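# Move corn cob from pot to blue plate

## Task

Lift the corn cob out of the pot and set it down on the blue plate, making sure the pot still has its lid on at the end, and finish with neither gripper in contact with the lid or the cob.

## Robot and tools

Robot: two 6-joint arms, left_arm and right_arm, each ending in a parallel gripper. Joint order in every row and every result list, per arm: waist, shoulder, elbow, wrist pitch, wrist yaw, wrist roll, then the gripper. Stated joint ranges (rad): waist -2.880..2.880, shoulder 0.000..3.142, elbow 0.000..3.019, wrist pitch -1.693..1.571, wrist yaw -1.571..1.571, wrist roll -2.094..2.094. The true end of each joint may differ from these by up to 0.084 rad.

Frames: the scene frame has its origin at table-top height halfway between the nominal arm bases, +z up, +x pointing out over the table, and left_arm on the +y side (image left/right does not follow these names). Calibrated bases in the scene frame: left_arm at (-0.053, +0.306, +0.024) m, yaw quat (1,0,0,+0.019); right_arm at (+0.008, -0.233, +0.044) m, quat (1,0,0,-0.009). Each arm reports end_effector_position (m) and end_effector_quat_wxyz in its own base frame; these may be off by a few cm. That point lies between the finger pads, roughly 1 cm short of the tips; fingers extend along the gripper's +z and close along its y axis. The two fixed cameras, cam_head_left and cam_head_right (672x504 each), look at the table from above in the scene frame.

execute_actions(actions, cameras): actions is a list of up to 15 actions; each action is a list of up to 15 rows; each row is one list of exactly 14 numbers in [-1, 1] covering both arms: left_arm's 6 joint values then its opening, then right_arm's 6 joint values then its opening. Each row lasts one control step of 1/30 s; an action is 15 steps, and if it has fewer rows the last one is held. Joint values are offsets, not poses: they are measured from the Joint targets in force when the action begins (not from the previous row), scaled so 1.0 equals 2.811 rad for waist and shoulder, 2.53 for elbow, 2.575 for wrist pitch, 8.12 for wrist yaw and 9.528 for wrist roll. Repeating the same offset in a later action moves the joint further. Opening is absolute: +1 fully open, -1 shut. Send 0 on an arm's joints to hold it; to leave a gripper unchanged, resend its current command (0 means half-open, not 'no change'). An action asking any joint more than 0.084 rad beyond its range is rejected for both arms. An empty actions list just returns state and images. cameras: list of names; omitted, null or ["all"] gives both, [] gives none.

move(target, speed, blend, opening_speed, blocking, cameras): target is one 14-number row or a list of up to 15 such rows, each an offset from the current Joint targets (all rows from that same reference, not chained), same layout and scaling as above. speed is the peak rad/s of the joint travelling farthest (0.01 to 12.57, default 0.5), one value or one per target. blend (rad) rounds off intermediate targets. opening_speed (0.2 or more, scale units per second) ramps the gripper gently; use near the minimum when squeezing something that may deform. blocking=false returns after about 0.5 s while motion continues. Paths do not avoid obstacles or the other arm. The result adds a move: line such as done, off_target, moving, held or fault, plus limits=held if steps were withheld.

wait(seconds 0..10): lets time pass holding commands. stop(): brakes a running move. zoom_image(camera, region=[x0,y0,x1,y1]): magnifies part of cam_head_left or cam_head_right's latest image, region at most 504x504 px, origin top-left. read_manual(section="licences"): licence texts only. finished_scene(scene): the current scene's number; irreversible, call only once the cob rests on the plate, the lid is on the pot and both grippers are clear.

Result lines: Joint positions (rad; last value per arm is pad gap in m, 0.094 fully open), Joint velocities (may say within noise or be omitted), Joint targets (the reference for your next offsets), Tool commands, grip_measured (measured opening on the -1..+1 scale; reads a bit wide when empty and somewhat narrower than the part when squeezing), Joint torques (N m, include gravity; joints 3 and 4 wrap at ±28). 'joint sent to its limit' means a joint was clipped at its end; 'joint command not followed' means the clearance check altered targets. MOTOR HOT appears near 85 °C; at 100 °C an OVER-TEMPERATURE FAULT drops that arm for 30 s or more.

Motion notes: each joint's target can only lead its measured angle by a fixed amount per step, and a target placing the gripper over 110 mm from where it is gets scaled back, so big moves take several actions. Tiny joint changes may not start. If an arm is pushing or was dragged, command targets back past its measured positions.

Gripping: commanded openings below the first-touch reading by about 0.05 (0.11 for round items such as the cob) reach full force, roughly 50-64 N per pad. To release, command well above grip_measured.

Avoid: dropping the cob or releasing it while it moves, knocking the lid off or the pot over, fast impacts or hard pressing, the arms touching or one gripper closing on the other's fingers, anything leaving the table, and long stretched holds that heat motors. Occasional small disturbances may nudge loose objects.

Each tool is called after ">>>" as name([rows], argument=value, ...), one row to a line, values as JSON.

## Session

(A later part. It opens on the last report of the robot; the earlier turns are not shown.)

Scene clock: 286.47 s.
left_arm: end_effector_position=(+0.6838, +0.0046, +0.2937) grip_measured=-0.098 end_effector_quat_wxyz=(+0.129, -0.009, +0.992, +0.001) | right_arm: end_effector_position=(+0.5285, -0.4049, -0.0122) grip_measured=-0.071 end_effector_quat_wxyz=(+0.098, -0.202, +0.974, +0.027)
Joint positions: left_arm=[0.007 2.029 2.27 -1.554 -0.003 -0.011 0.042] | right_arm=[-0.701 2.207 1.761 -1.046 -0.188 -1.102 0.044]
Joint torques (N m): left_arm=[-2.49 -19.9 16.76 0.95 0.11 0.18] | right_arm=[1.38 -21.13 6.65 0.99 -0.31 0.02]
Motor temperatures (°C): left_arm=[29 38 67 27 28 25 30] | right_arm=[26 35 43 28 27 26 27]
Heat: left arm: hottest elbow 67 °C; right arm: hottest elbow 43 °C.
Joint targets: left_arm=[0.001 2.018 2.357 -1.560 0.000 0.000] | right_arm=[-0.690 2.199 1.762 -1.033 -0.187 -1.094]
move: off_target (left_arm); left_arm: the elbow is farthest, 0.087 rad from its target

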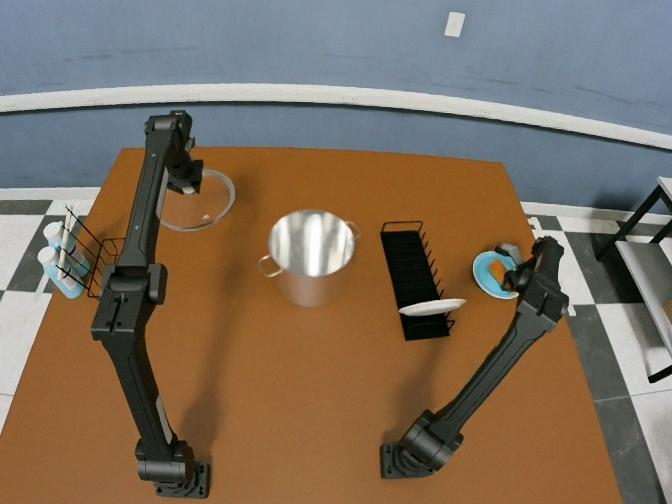

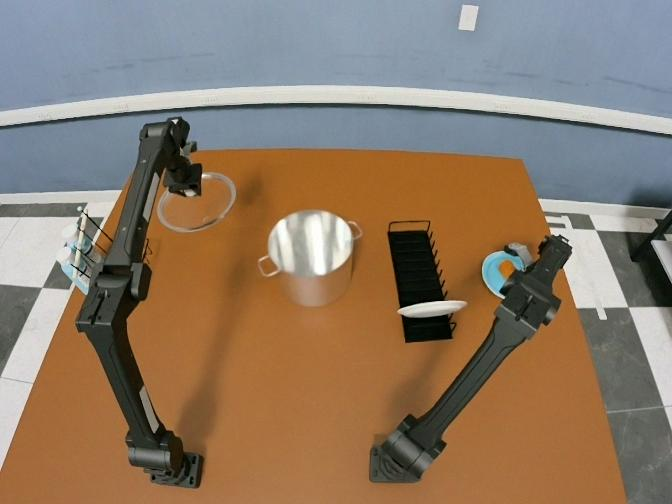

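>>> move([
  [0,0,0,0,0,0,-0.4,0,0.0036,0.0557,-0.0311,0,0,-0.4],
  [0,0,0,0,0,0,-0.4,0.0100,0.0036,0.0557,-0.0311,0,0,-0.4],
  [0,0,0,0,0,0,-0.4,0.0100,0.0114,0.0233,-0.0101,0,0,-0.4],
], speed=[0.25,0.2,0.12], cameras=["cam_head_left"])

>>> zoom_image(camera="cam_head_left", region=[460, 230, 540, 310])

Scene clock: 308.43 s.
left_arm: end_effector_position=(+0.6838, +0.0046, +0.2937) grip_measured=-0.098 end_effector_quat_wxyz=(+0.129, -0.009, +0.992, +0.001) | right_arm: end_effector_position=(+0.5515, -0.3958, -0.0107) grip_measured=-0.071 end_effector_quat_wxyz=(+0.097, -0.218, +0.971, +0.027)
Joint positions: left_arm=[0.007 2.029 2.27 -1.554 -0.003 -0.011 0.042] | right_arm=[-0.668 2.237 1.82 -1.073 -0.185 -1.102 0.044]
Joint torques (N m): left_arm=[-2.14 -19.96 16.9 0.84 0.08 0.21] | right_arm=[0.97 -21.3 6.68 1.02 -0.45 0.01]
Motor temperatures (°C): left_arm=[28 39 67 27 28 25 30] | right_arm=[26 35 41 28 27 26 27]
Heat: left arm: hottest elbow 67 °C; right arm: hottest elbow 41 °C.
Joint targets: left_arm=[0.001 2.018 2.357 -1.560 0.000 0.000] | right_arm=[-0.661 2.232 1.821 -1.060 -0.187 -1.095]
move: off_target (left_arm); left_arm: the elbow is farthest, 0.087 rad from its target

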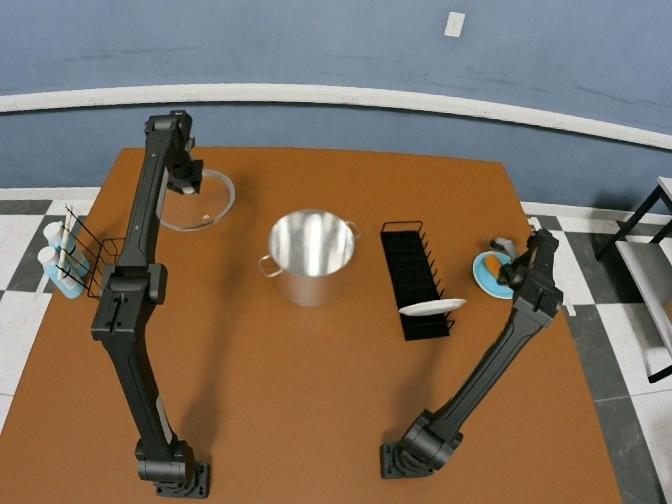

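Scaled by 6.300 (camera's finer frame: 960x720).

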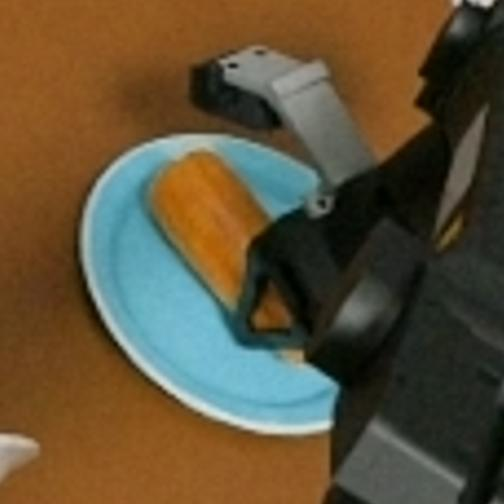

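>>> move(target=[0,0,0,0,0,0,-0.4,0,0.0007,0,0,0,0,0.4], speed=0.1, opening_speed=0.5, cameras=["cam_head_left"])

>>> zoom_image(camera="cam_head_left", region=[460, 230, 540, 310])

Scene clock: 317.47 s.
left_arm: end_effector_position=(+0.6838, +0.0046, +0.2937) grip_measured=-0.098 end_effector_quat_wxyz=(+0.129, -0.009, +0.992, +0.001) | right_arm: end_effector_position=(+0.5519, -0.3961, -0.0107) grip_measured=+0.397 end_effector_quat_wxyz=(+0.098, -0.218, +0.971, +0.026)
Joint positions: left_arm=[0.007 2.029 2.27 -1.554 -0.003 -0.011 0.042] | right_arm=[-0.668 2.237 1.82 -1.071 -0.185 -1.102 0.066]
Joint torques (N m): left_arm=[-2.2 -20.48 16.81 0.83 0.08 0.2] | right_arm=[1.03 -21.3 6.74 0.94 -0.44 0.01]
Motor temperatures (°C): left_arm=[28 39 67 27 28 25 30] | right_arm=[26 35 41 28 27 26 27]
Heat: left arm: hottest elbow 67 °C; right arm: hottest elbow 41 °C.
Joint targets: left_arm=[0.001 2.018 2.357 -1.560 0.000 0.000] | right_arm=[-0.661 2.234 1.821 -1.060 -0.187 -1.095]
move: off_target (left_arm); left_arm: the elbow is farthest, 0.087 rad from its target

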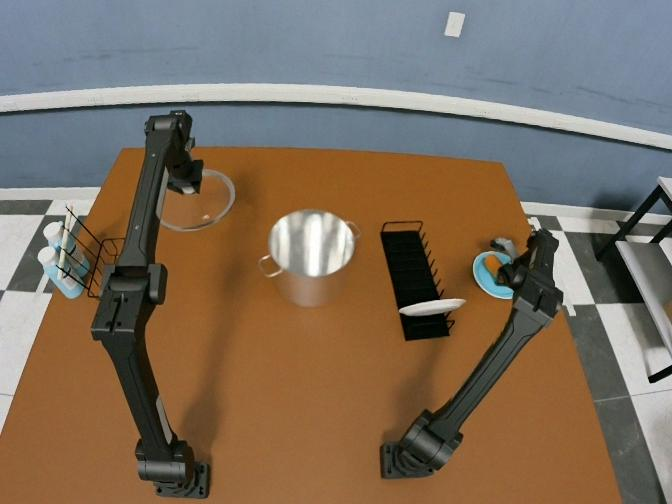

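Scaled by 6.300 (camera's finer frame: 960x720).

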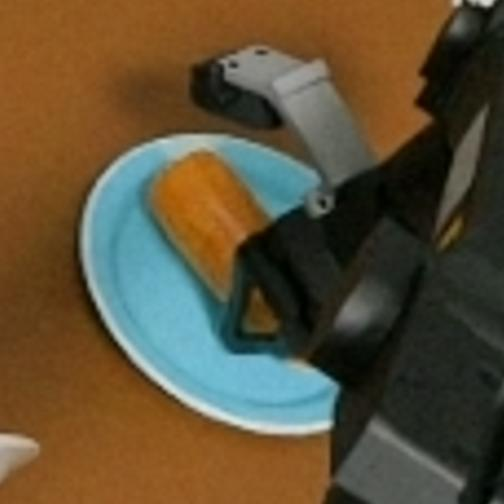

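>>> move([
  [0,0,0,0,0,0,-0.4,0,-0.0249,0,0,0,0,0.4],
  [-0.1715,0,0,0,0,0,-0.4,0,-0.0605,0.0534,-0.0450,0,0,0.4],
], speed=[0.15,0.5])

>>> zoom_image(camera="cam_head_left", region=[250, 160, 370, 310])

Scene clock: 327.87 s.
left_arm: end_effector_position=(+0.6029, -0.3227, +0.2937) grip_measured=-0.098 end_effector_quat_wxyz=(+0.125, +0.235, +0.963, -0.032) | right_arm: end_effector_position=(+0.5654, -0.4068, +0.1209) grip_measured=+0.398 end_effector_quat_wxyz=(+0.140, -0.223, +0.964, -0.027)
Joint positions: left_arm=[-0.491 2.029 2.27 -1.554 0.001 -0.011 0.042] | right_arm=[-0.668 2.084 1.902 -1.168 -0.185 -1.102 0.066]
Joint torques (N m): left_arm=[-1.14 -20.01 16.84 0.87 -0.04 0.18] | right_arm=[1.08 -22.01 11.36 0.46 -0.43 0.03]
Motor temperatures (°C): left_arm=[28 39 68 27 28 25 31] | right_arm=[26 36 41 28 27 26 27]
Heat: left arm: hottest elbow 68 °C; right arm: hottest elbow 41 °C.
Joint targets: left_arm=[-0.482 2.018 2.357 -1.560 0.000 0.000] | right_arm=[-0.661 2.064 1.956 -1.175 -0.187 -1.095]
move: off_target (left_arm, right_arm); left_arm: the elbow is farthest, 0.087 rad from its target; right_arm: the elbow is farthest, 0.054 rad from its target

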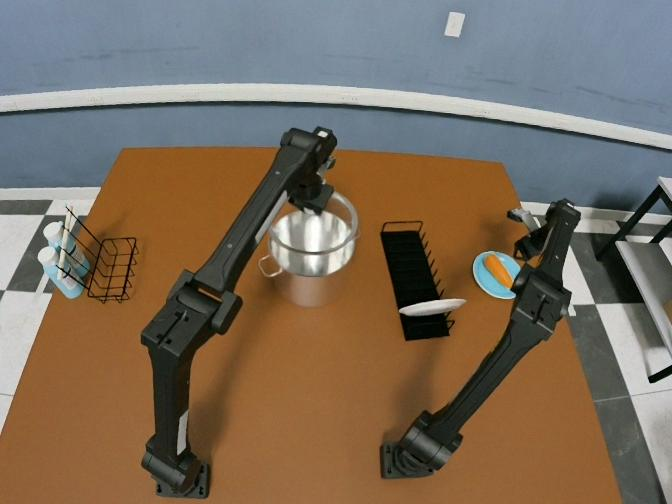

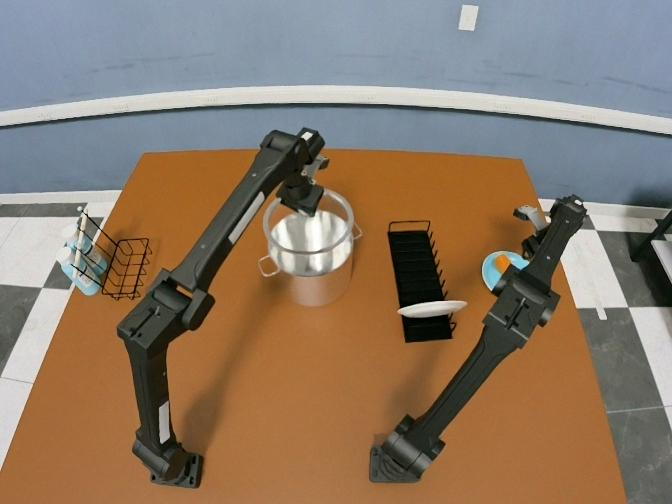

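Scaled by 3.360 (camera's finer frame: 960x720).

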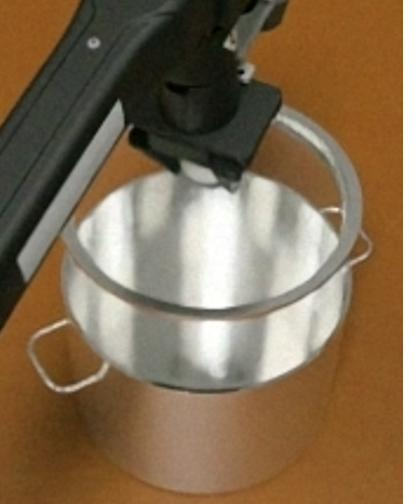

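>>> move(target=[0,-0.0349,-0.1269,0.0920,0,0,-0.4,0,0,0,0,0,0,0.4], speed=0.25, cameras=["cam_head_left","cam_head_right"])

>>> zoom_image(camera="cam_head_left", region=[250, 180, 370, 310])

>>> zoom_image(camera="cam_head_right", region=[250, 180, 370, 310])

Scene clock: 343.03 s.
left_arm: end_effector_position=(+0.6027, -0.3226, +0.2279) grip_measured=-0.098 end_effector_quat_wxyz=(+0.128, +0.235, +0.963, -0.033) | right_arm: end_effector_position=(+0.5654, -0.4068, +0.1209) grip_measured=+0.398 end_effector_quat_wxyz=(+0.140, -0.223, +0.964, -0.027)
Joint positions: left_arm=[-0.491 1.988 2.03 -1.347 0.001 -0.011 0.042] | right_arm=[-0.668 2.084 1.902 -1.168 -0.185 -1.102 0.066]
Joint torques (N m): left_arm=[-0.73 -24.41 10.03 2.28 -0.05 0.22] | right_arm=[1.08 -22.01 11.34 0.44 -0.43 0.03]
Motor temperatures (°C): left_arm=[28 39 67 27 28 25 31] | right_arm=[26 37 40 28 27 26 26]
Heat: left arm: hottest elbow 67 °C; right arm: hottest elbow 40 °C.
Joint targets: left_arm=[-0.482 1.920 2.036 -1.323 0.000 0.000] | right_arm=[-0.661 2.064 1.956 -1.175 -0.187 -1.095]
move: off_target (left_arm, right_arm); left_arm: the shoulder is farthest, 0.068 rad from its target; right_arm: the elbow is farthest, 0.054 rad from its target

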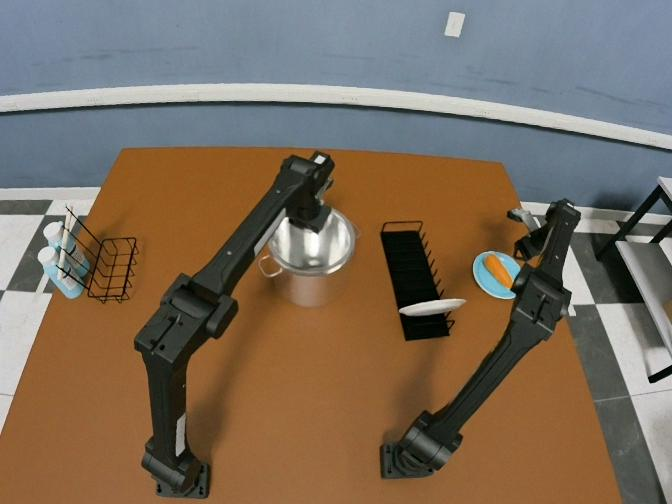

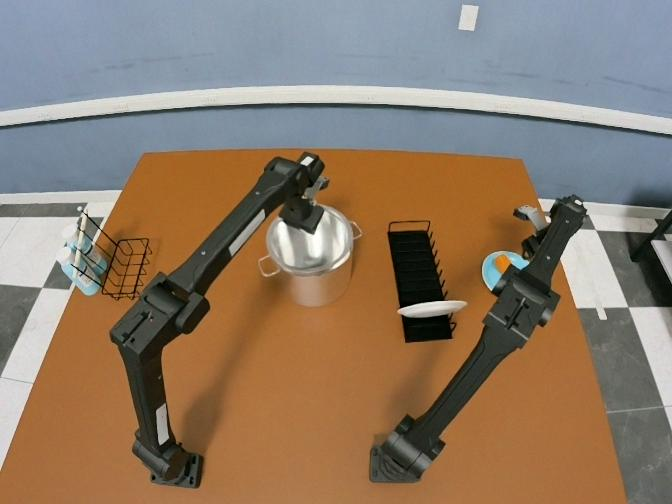

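Scaled by 3.877 (camera's finer frame: 960x720).

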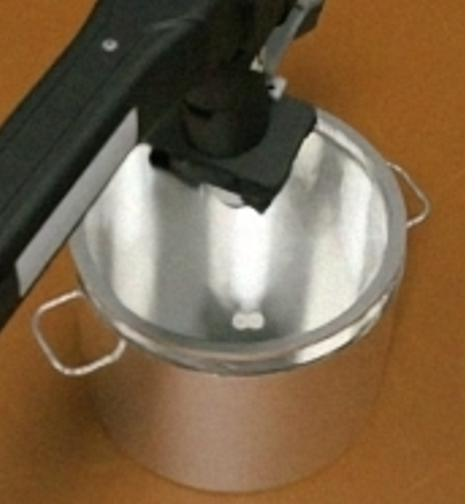

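Scaled by 3.877 (camera's finer frame: 960x720).

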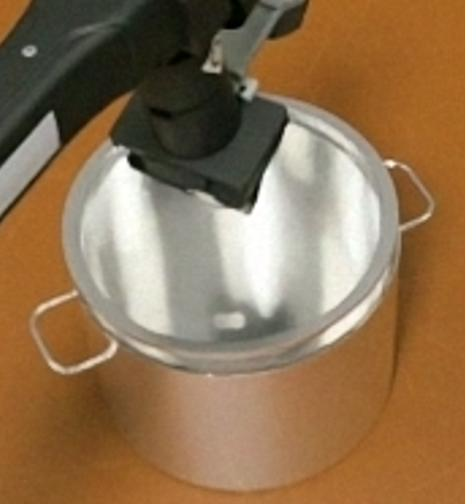

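>>> move(target=[0,0,-0.0182,0.0190,0,0,-0.4,0,0,0,0,0,0,0.4], speed=0.08, cameras=["cam_head_left"])

>>> zoom_image(camera="cam_head_left", region=[250, 180, 370, 310])

Scene clock: 350.00 s.
left_arm: end_effector_position=(+0.6034, -0.3229, +0.2118) grip_measured=-0.098 end_effector_quat_wxyz=(+0.131, +0.235, +0.963, -0.034) | right_arm: end_effector_position=(+0.5654, -0.4068, +0.1209) grip_measured=+0.398 end_effector_quat_wxyz=(+0.140, -0.223, +0.964, -0.027)
Joint positions: left_arm=[-0.491 1.986 1.983 -1.297 0.001 -0.011 0.042] | right_arm=[-0.668 2.084 1.902 -1.168 -0.185 -1.102 0.066]
Joint torques (N m): left_arm=[-0.38 -24.18 10.15 2.18 -0.01 0.16] | right_arm=[1.08 -21.95 11.36 0.46 -0.43 0.03]
Motor temperatures (°C): left_arm=[28 40 64 27 28 25 31] | right_arm=[26 38 41 28 27 26 26]
Heat: left arm: hottest elbow 64 °C; right arm: hottest elbow 41 °C.
Joint targets: left_arm=[-0.482 1.920 1.990 -1.274 0.000 0.000] | right_arm=[-0.661 2.064 1.956 -1.175 -0.187 -1.095]
move: off_target (left_arm, right_arm); left_arm: the shoulder is farthest, 0.066 rad from its target; right_arm: the elbow is farthest, 0.054 rad from its target

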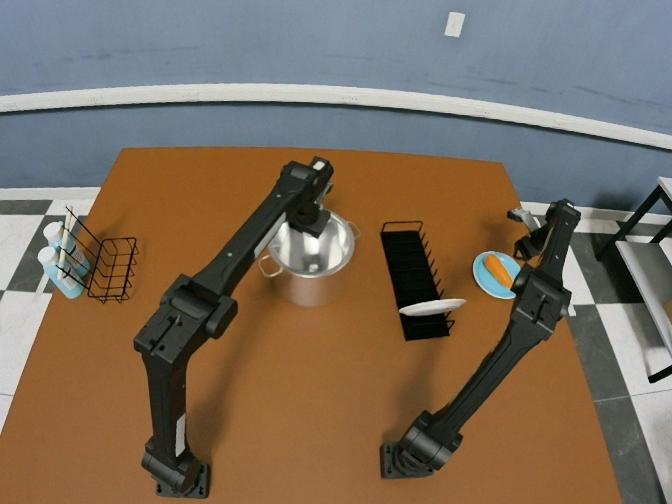

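Scaled by 3.877 (camera's finer frame: 960x720).

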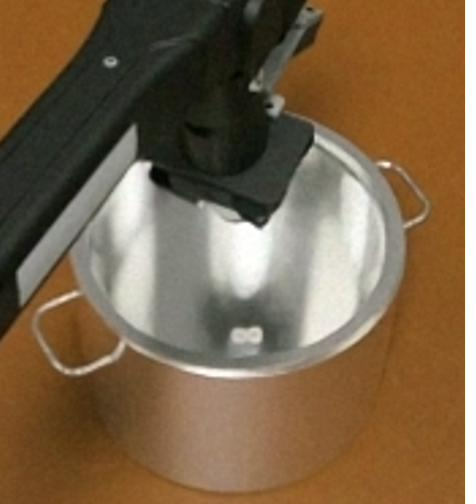

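>>> move(target=[0,0.0125,-0.0024,0.0016,0,0,-0.4,0,0,0,0,0,0,0.4], speed=0.06, cameras=[])

Scene clock: 354.23 s.
left_arm: end_effector_position=(+0.6036, -0.3230, +0.2106) grip_measured=-0.098 end_effector_quat_wxyz=(+0.131, +0.235, +0.962, -0.034) | right_arm: end_effector_position=(+0.5654, -0.4068, +0.1209) grip_measured=+0.398 end_effector_quat_wxyz=(+0.140, -0.223, +0.964, -0.027)
Joint positions: left_arm=[-0.491 1.986 1.98 -1.293 0.001 -0.011 0.042] | right_arm=[-0.668 2.084 1.902 -1.168 -0.185 -1.102 0.066]
Joint torques (N m): left_arm=[-1.49 -21.42 9.98 2.17 -0.01 0.19] | right_arm=[1.08 -22.01 11.36 0.44 -0.43 0.03]
Motor temperatures (°C): left_arm=[28 40 63 27 28 25 31] | right_arm=[26 38 41 28 27 26 26]
Heat: left arm: hottest elbow 63 °C; right arm: hottest elbow 41 °C.
Joint targets: left_arm=[-0.482 1.955 1.985 -1.270 0.000 0.000] | right_arm=[-0.661 2.064 1.956 -1.175 -0.187 -1.095]
move: off_target (right_arm); right_arm: the elbow is farthest, 0.054 rad from its target

>>> move(target=[0,0.0107,-0.0016,0,0,0,-0.4,0,0,0,0,0,0,0.4], speed=0.06, cameras=[])

>>> move(target=[0,0.0071,0,0,0,0,-0.4,0,0,0,0,0,0,0.4], speed=0.06, cameras=[])

Scene clock: 361.47 s.
left_arm: end_effector_position=(+0.6035, -0.3230, +0.2097) grip_measured=-0.098 end_effector_quat_wxyz=(+0.131, +0.236, +0.962, -0.034) | right_arm: end_effector_position=(+0.5654, -0.4068, +0.1209) grip_measured=+0.398 end_effector_quat_wxyz=(+0.140, -0.223, +0.964, -0.027)
Joint positions: left_arm=[-0.491 1.986 1.978 -1.291 0.001 -0.01 0.042] | right_arm=[-0.668 2.084 1.902 -1.168 -0.185 -1.102 0.066]
Joint torques (N m): left_arm=[-0.91 -19.31 9.72 2.11 -0.03 0.18] | right_arm=[1.08 -22.01 11.36 0.46 -0.43 0.03]
Motor temperatures (°C): left_arm=[28 39 60 27 28 25 31] | right_arm=[26 38 41 28 27 26 26]
Heat: left arm: hottest elbow 60 °C; right arm: hottest elbow 41 °C.
Joint targets: left_arm=[-0.482 1.985 1.980 -1.270 0.000 0.000] | right_arm=[-0.661 2.064 1.956 -1.175 -0.187 -1.095]
move: off_target (right_arm); right_arm: the elbow is farthest, 0.054 rad from its target

Scene clock: 362.17 s.
left_arm: end_effector_position=(+0.6036, -0.3230, +0.2087) grip_measured=-0.098 end_effector_quat_wxyz=(+0.130, +0.236, +0.962, -0.033) | right_arm: end_effector_position=(+0.5654, -0.4068, +0.1209) grip_measured=+0.398 end_effector_quat_wxyz=(+0.140, -0.223, +0.964, -0.027)
Joint positions: left_arm=[-0.491 1.987 1.978 -1.291 0 -0.01 0.042] | right_arm=[-0.668 2.084 1.902 -1.168 -0.185 -1.102 0.066]
Joint torques (N m): left_arm=[-1.08 -18.08 9.87 2.13 -0.01 0.16] | right_arm=[1.08 -22.01 11.34 0.46 -0.43 0.03]
Motor temperatures (°C): left_arm=[28 39 60 27 28 25 31] | right_arm=[26 38 41 28 27 26 26]
Heat: left arm: hottest elbow 60 °C; right arm: hottest elbow 41 °C.
Joint targets: left_arm=[-0.482 2.005 1.980 -1.270 0.000 0.000] | right_arm=[-0.661 2.064 1.956 -1.175 -0.187 -1.095]
move: off_target (right_arm); right_arm: the elbow is farthest, 0.054 rad from its target

>>> move(target=[0,0.0060,0,0,0,0,-0.4,0,0,0,0,0,0,0.4], speed=0.06, cameras=["cam_head_left"])

>>> zoom_image(camera="cam_head_left", region=[250, 180, 370, 310])

Scene clock: 368.00 s.
left_arm: end_effector_position=(+0.6037, -0.3230, +0.2076) grip_measured=-0.098 end_effector_quat_wxyz=(+0.130, +0.236, +0.963, -0.033) | right_arm: end_effector_position=(+0.5654, -0.4068, +0.1209) grip_measured=+0.398 end_effector_quat_wxyz=(+0.140, -0.223, +0.964, -0.027)
Joint positions: left_arm=[-0.491 1.989 1.978 -1.291 0 -0.01 0.042] | right_arm=[-0.668 2.084 1.902 -1.168 -0.185 -1.102 0.066]
Joint torques (N m): left_arm=[-1.08 -16.32 9.73 2.22 -0.03 0.12] | right_arm=[1.08 -22.01 11.34 0.44 -0.44 0.03]
Motor temperatures (°C): left_arm=[28 40 59 27 28 25 31] | right_arm=[26 38 41 28 27 26 26]
Heat: left arm: hottest elbow 59 °C; right arm: hottest elbow 41 °C.
Joint targets: left_arm=[-0.482 2.022 1.980 -1.270 0.000 0.000] | right_arm=[-0.661 2.064 1.956 -1.175 -0.187 -1.095]
move: off_target (right_arm); right_arm: the elbow is farthest, 0.054 rad from its target

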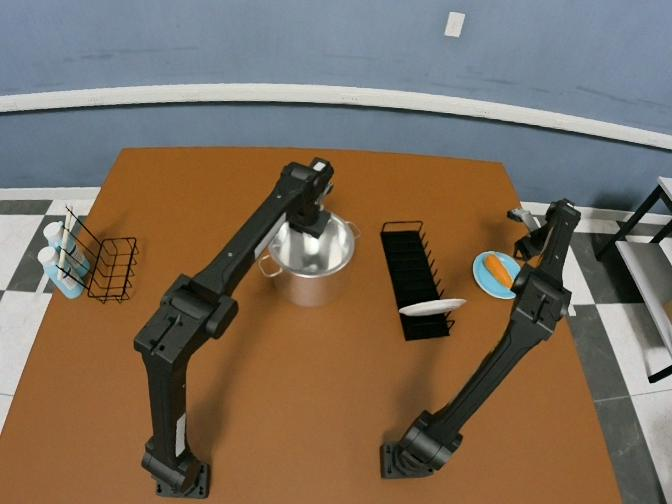

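Scaled by 3.877 (camera's finer frame: 960x720).

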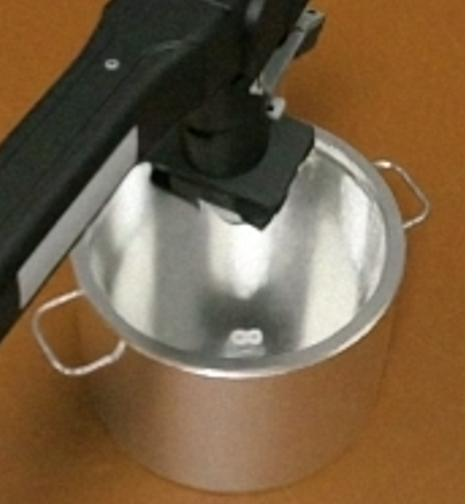

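Within 1 mm and joints match the grasp. Release.

>>> move(target=[0,0,0,0,0,0,0.5,0,0,0,0,0,0,0.4], opening_speed=0.5, cameras=["cam_head_left"])

>>> move(target=[0,-0.016,0.11,-0.105,0,0,0.8,0,0,0,0,0,0,0.4], speed=0.25, cameras=["cam_head_left"])

>>> move(target=[0.12,0,0,0,0,0,0.8,0,0,0,0,0,0,0.4], speed=0.6)

>>> zoom_image(camera="cam_head_left", region=[250, 180, 370, 310])

>>> zoom_image(camera="cam_head_left", region=[460, 230, 540, 310])

Scene clock: 380.47 s.
left_arm: end_effector_position=(+0.6050, -0.3237, +0.2068) grip_measured=+0.497 end_effector_quat_wxyz=(+0.131, +0.236, +0.962, -0.034) | right_arm: end_effector_position=(+0.5654, -0.4068, +0.1209) grip_measured=+0.398 end_effector_quat_wxyz=(+0.140, -0.223, +0.964, -0.027)
Joint positions: left_arm=[-0.491 1.991 1.978 -1.286 0 -0.009 0.07] | right_arm=[-0.668 2.084 1.902 -1.168 -0.185 -1.102 0.066]
Joint torques (N m): left_arm=[-0.62 -16.32 9.77 1.85 -0.03 0.14] | right_arm=[1.08 -21.95 11.36 0.44 -0.43 0.03]
Motor temperatures (°C): left_arm=[28 40 56 27 28 25 31] | right_arm=[26 39 41 28 27 26 26]
Heat: left arm: hottest elbow 56 °C; right arm: hottest elbow 41 °C.
Joint targets: left_arm=[-0.482 2.022 1.980 -1.270 0.000 0.000] | right_arm=[-0.661 2.064 1.956 -1.175 -0.187 -1.095]
move: off_target (right_arm); right_arm: the elbow is farthest, 0.054 rad from its target

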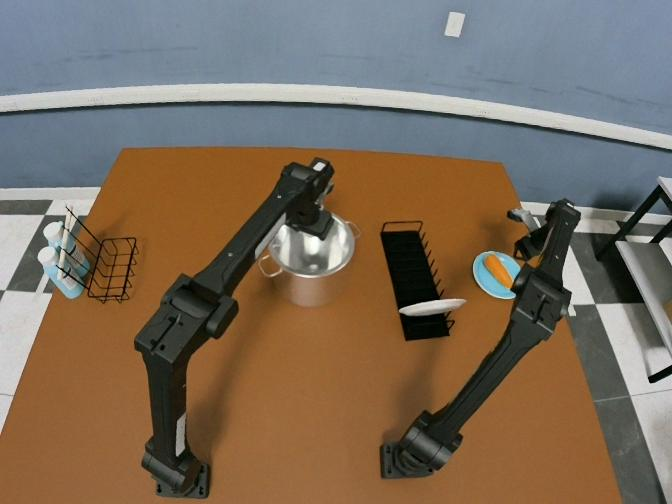

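Scene clock: 382.17 s.
left_arm: end_effector_position=(+0.5936, -0.3176, +0.2909) grip_measured=+0.798 end_effector_quat_wxyz=(+0.122, +0.236, +0.963, -0.031) | right_arm: end_effector_position=(+0.5654, -0.4068, +0.1209) grip_measured=+0.398 end_effector_quat_wxyz=(+0.140, -0.223, +0.964, -0.027)
Joint positions: left_arm=[-0.491 1.991 2.203 -1.529 0 -0.009 0.084] | right_arm=[-0.668 2.084 1.902 -1.168 -0.185 -1.102 0.066]
Joint torques (N m): left_arm=[-1.14 -19.37 14.19 0.76 -0.03 0.16] | right_arm=[1.08 -21.95 11.36 0.44 -0.43 0.03]
Motor temperatures (°C): left_arm=[28 40 56 27 28 25 30] | right_arm=[26 39 41 28 27 26 26]
Heat: left arm: hottest elbow 56 °C; right arm: hottest elbow 41 °C.
Joint targets: left_arm=[-0.482 1.977 2.258 -1.540 0.000 0.000] | right_arm=[-0.661 2.064 1.956 -1.175 -0.187 -1.095]
move: off_target (left_arm, right_arm); left_arm: the elbow is farthest, 0.056 rad from its target; right_arm: the elbow is farthest, 0.054 rad from its target

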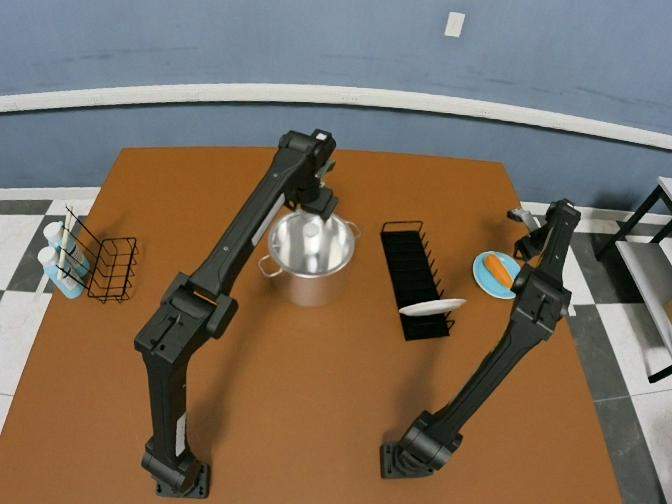

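Scene clock: 383.60 s.
left_arm: end_effector_position=(+0.6666, -0.0936, +0.2909) grip_measured=+0.799 end_effector_quat_wxyz=(+0.126, +0.064, +0.990, -0.009) | right_arm: end_effector_position=(+0.5654, -0.4068, +0.1209) grip_measured=+0.398 end_effector_quat_wxyz=(+0.140, -0.223, +0.964, -0.027)
Joint positions: left_arm=[-0.139 1.991 2.203 -1.53 0 -0.009 0.084] | right_arm=[-0.668 2.084 1.902 -1.168 -0.185 -1.102 0.066]
Joint torques (N m): left_arm=[-2.49 -20.37 14.23 0.8 -0.01 0.17] | right_arm=[1.08 -22.01 11.36 0.44 -0.43 0.03]
Motor temperatures (°C): left_arm=[28 40 56 27 28 25 30] | right_arm=[26 39 41 28 27 26 26]
Heat: left arm: hottest elbow 56 °C; right arm: hottest elbow 41 °C.
Joint targets: left_arm=[-0.144 1.977 2.258 -1.540 0.000 0.000] | right_arm=[-0.661 2.064 1.956 -1.175 -0.187 -1.095]
move: off_target (left_arm, right_arm); left_arm: the elbow is farthest, 0.055 rad from its target; right_arm: the elbow is farthest, 0.054 rad from its target

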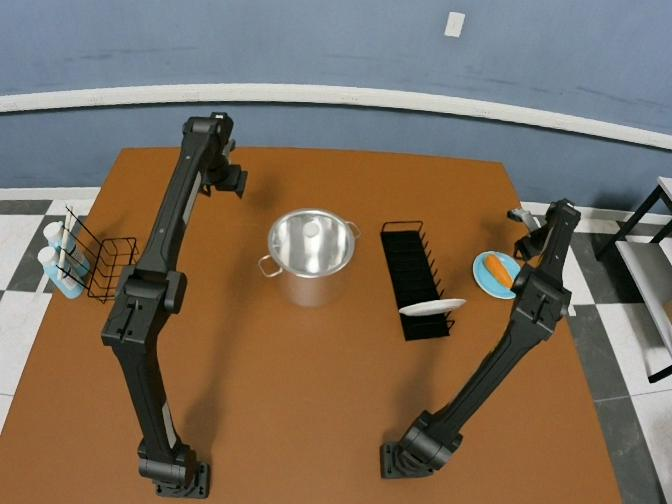

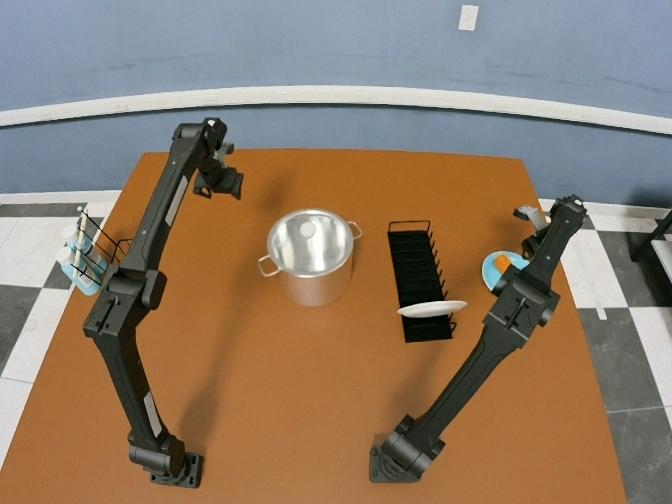

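Scaled by 3.877 (camera's finer frame: 960x720).

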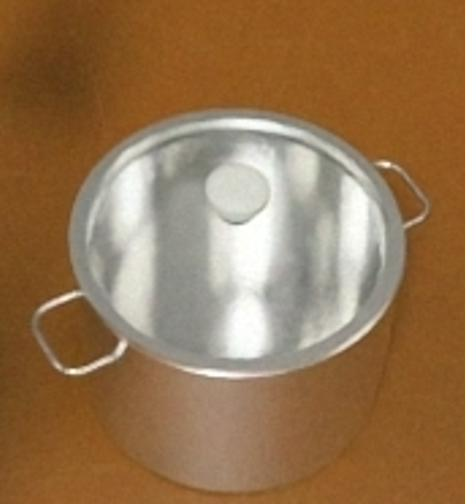

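Scaled by 6.300 (camera's finer frame: 960x720).

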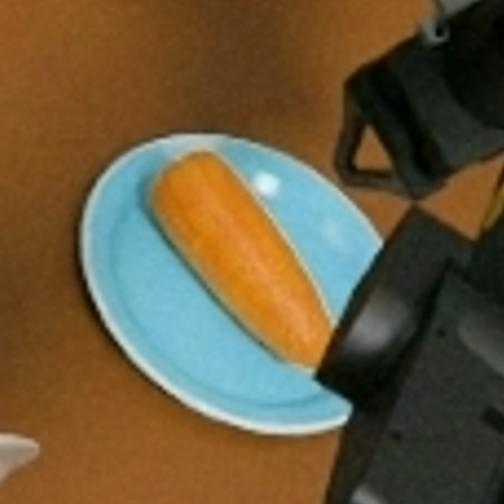

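Lid seated, cob on plate.

>>> finished_scene(scene=3)

The scene is finished: the task was done.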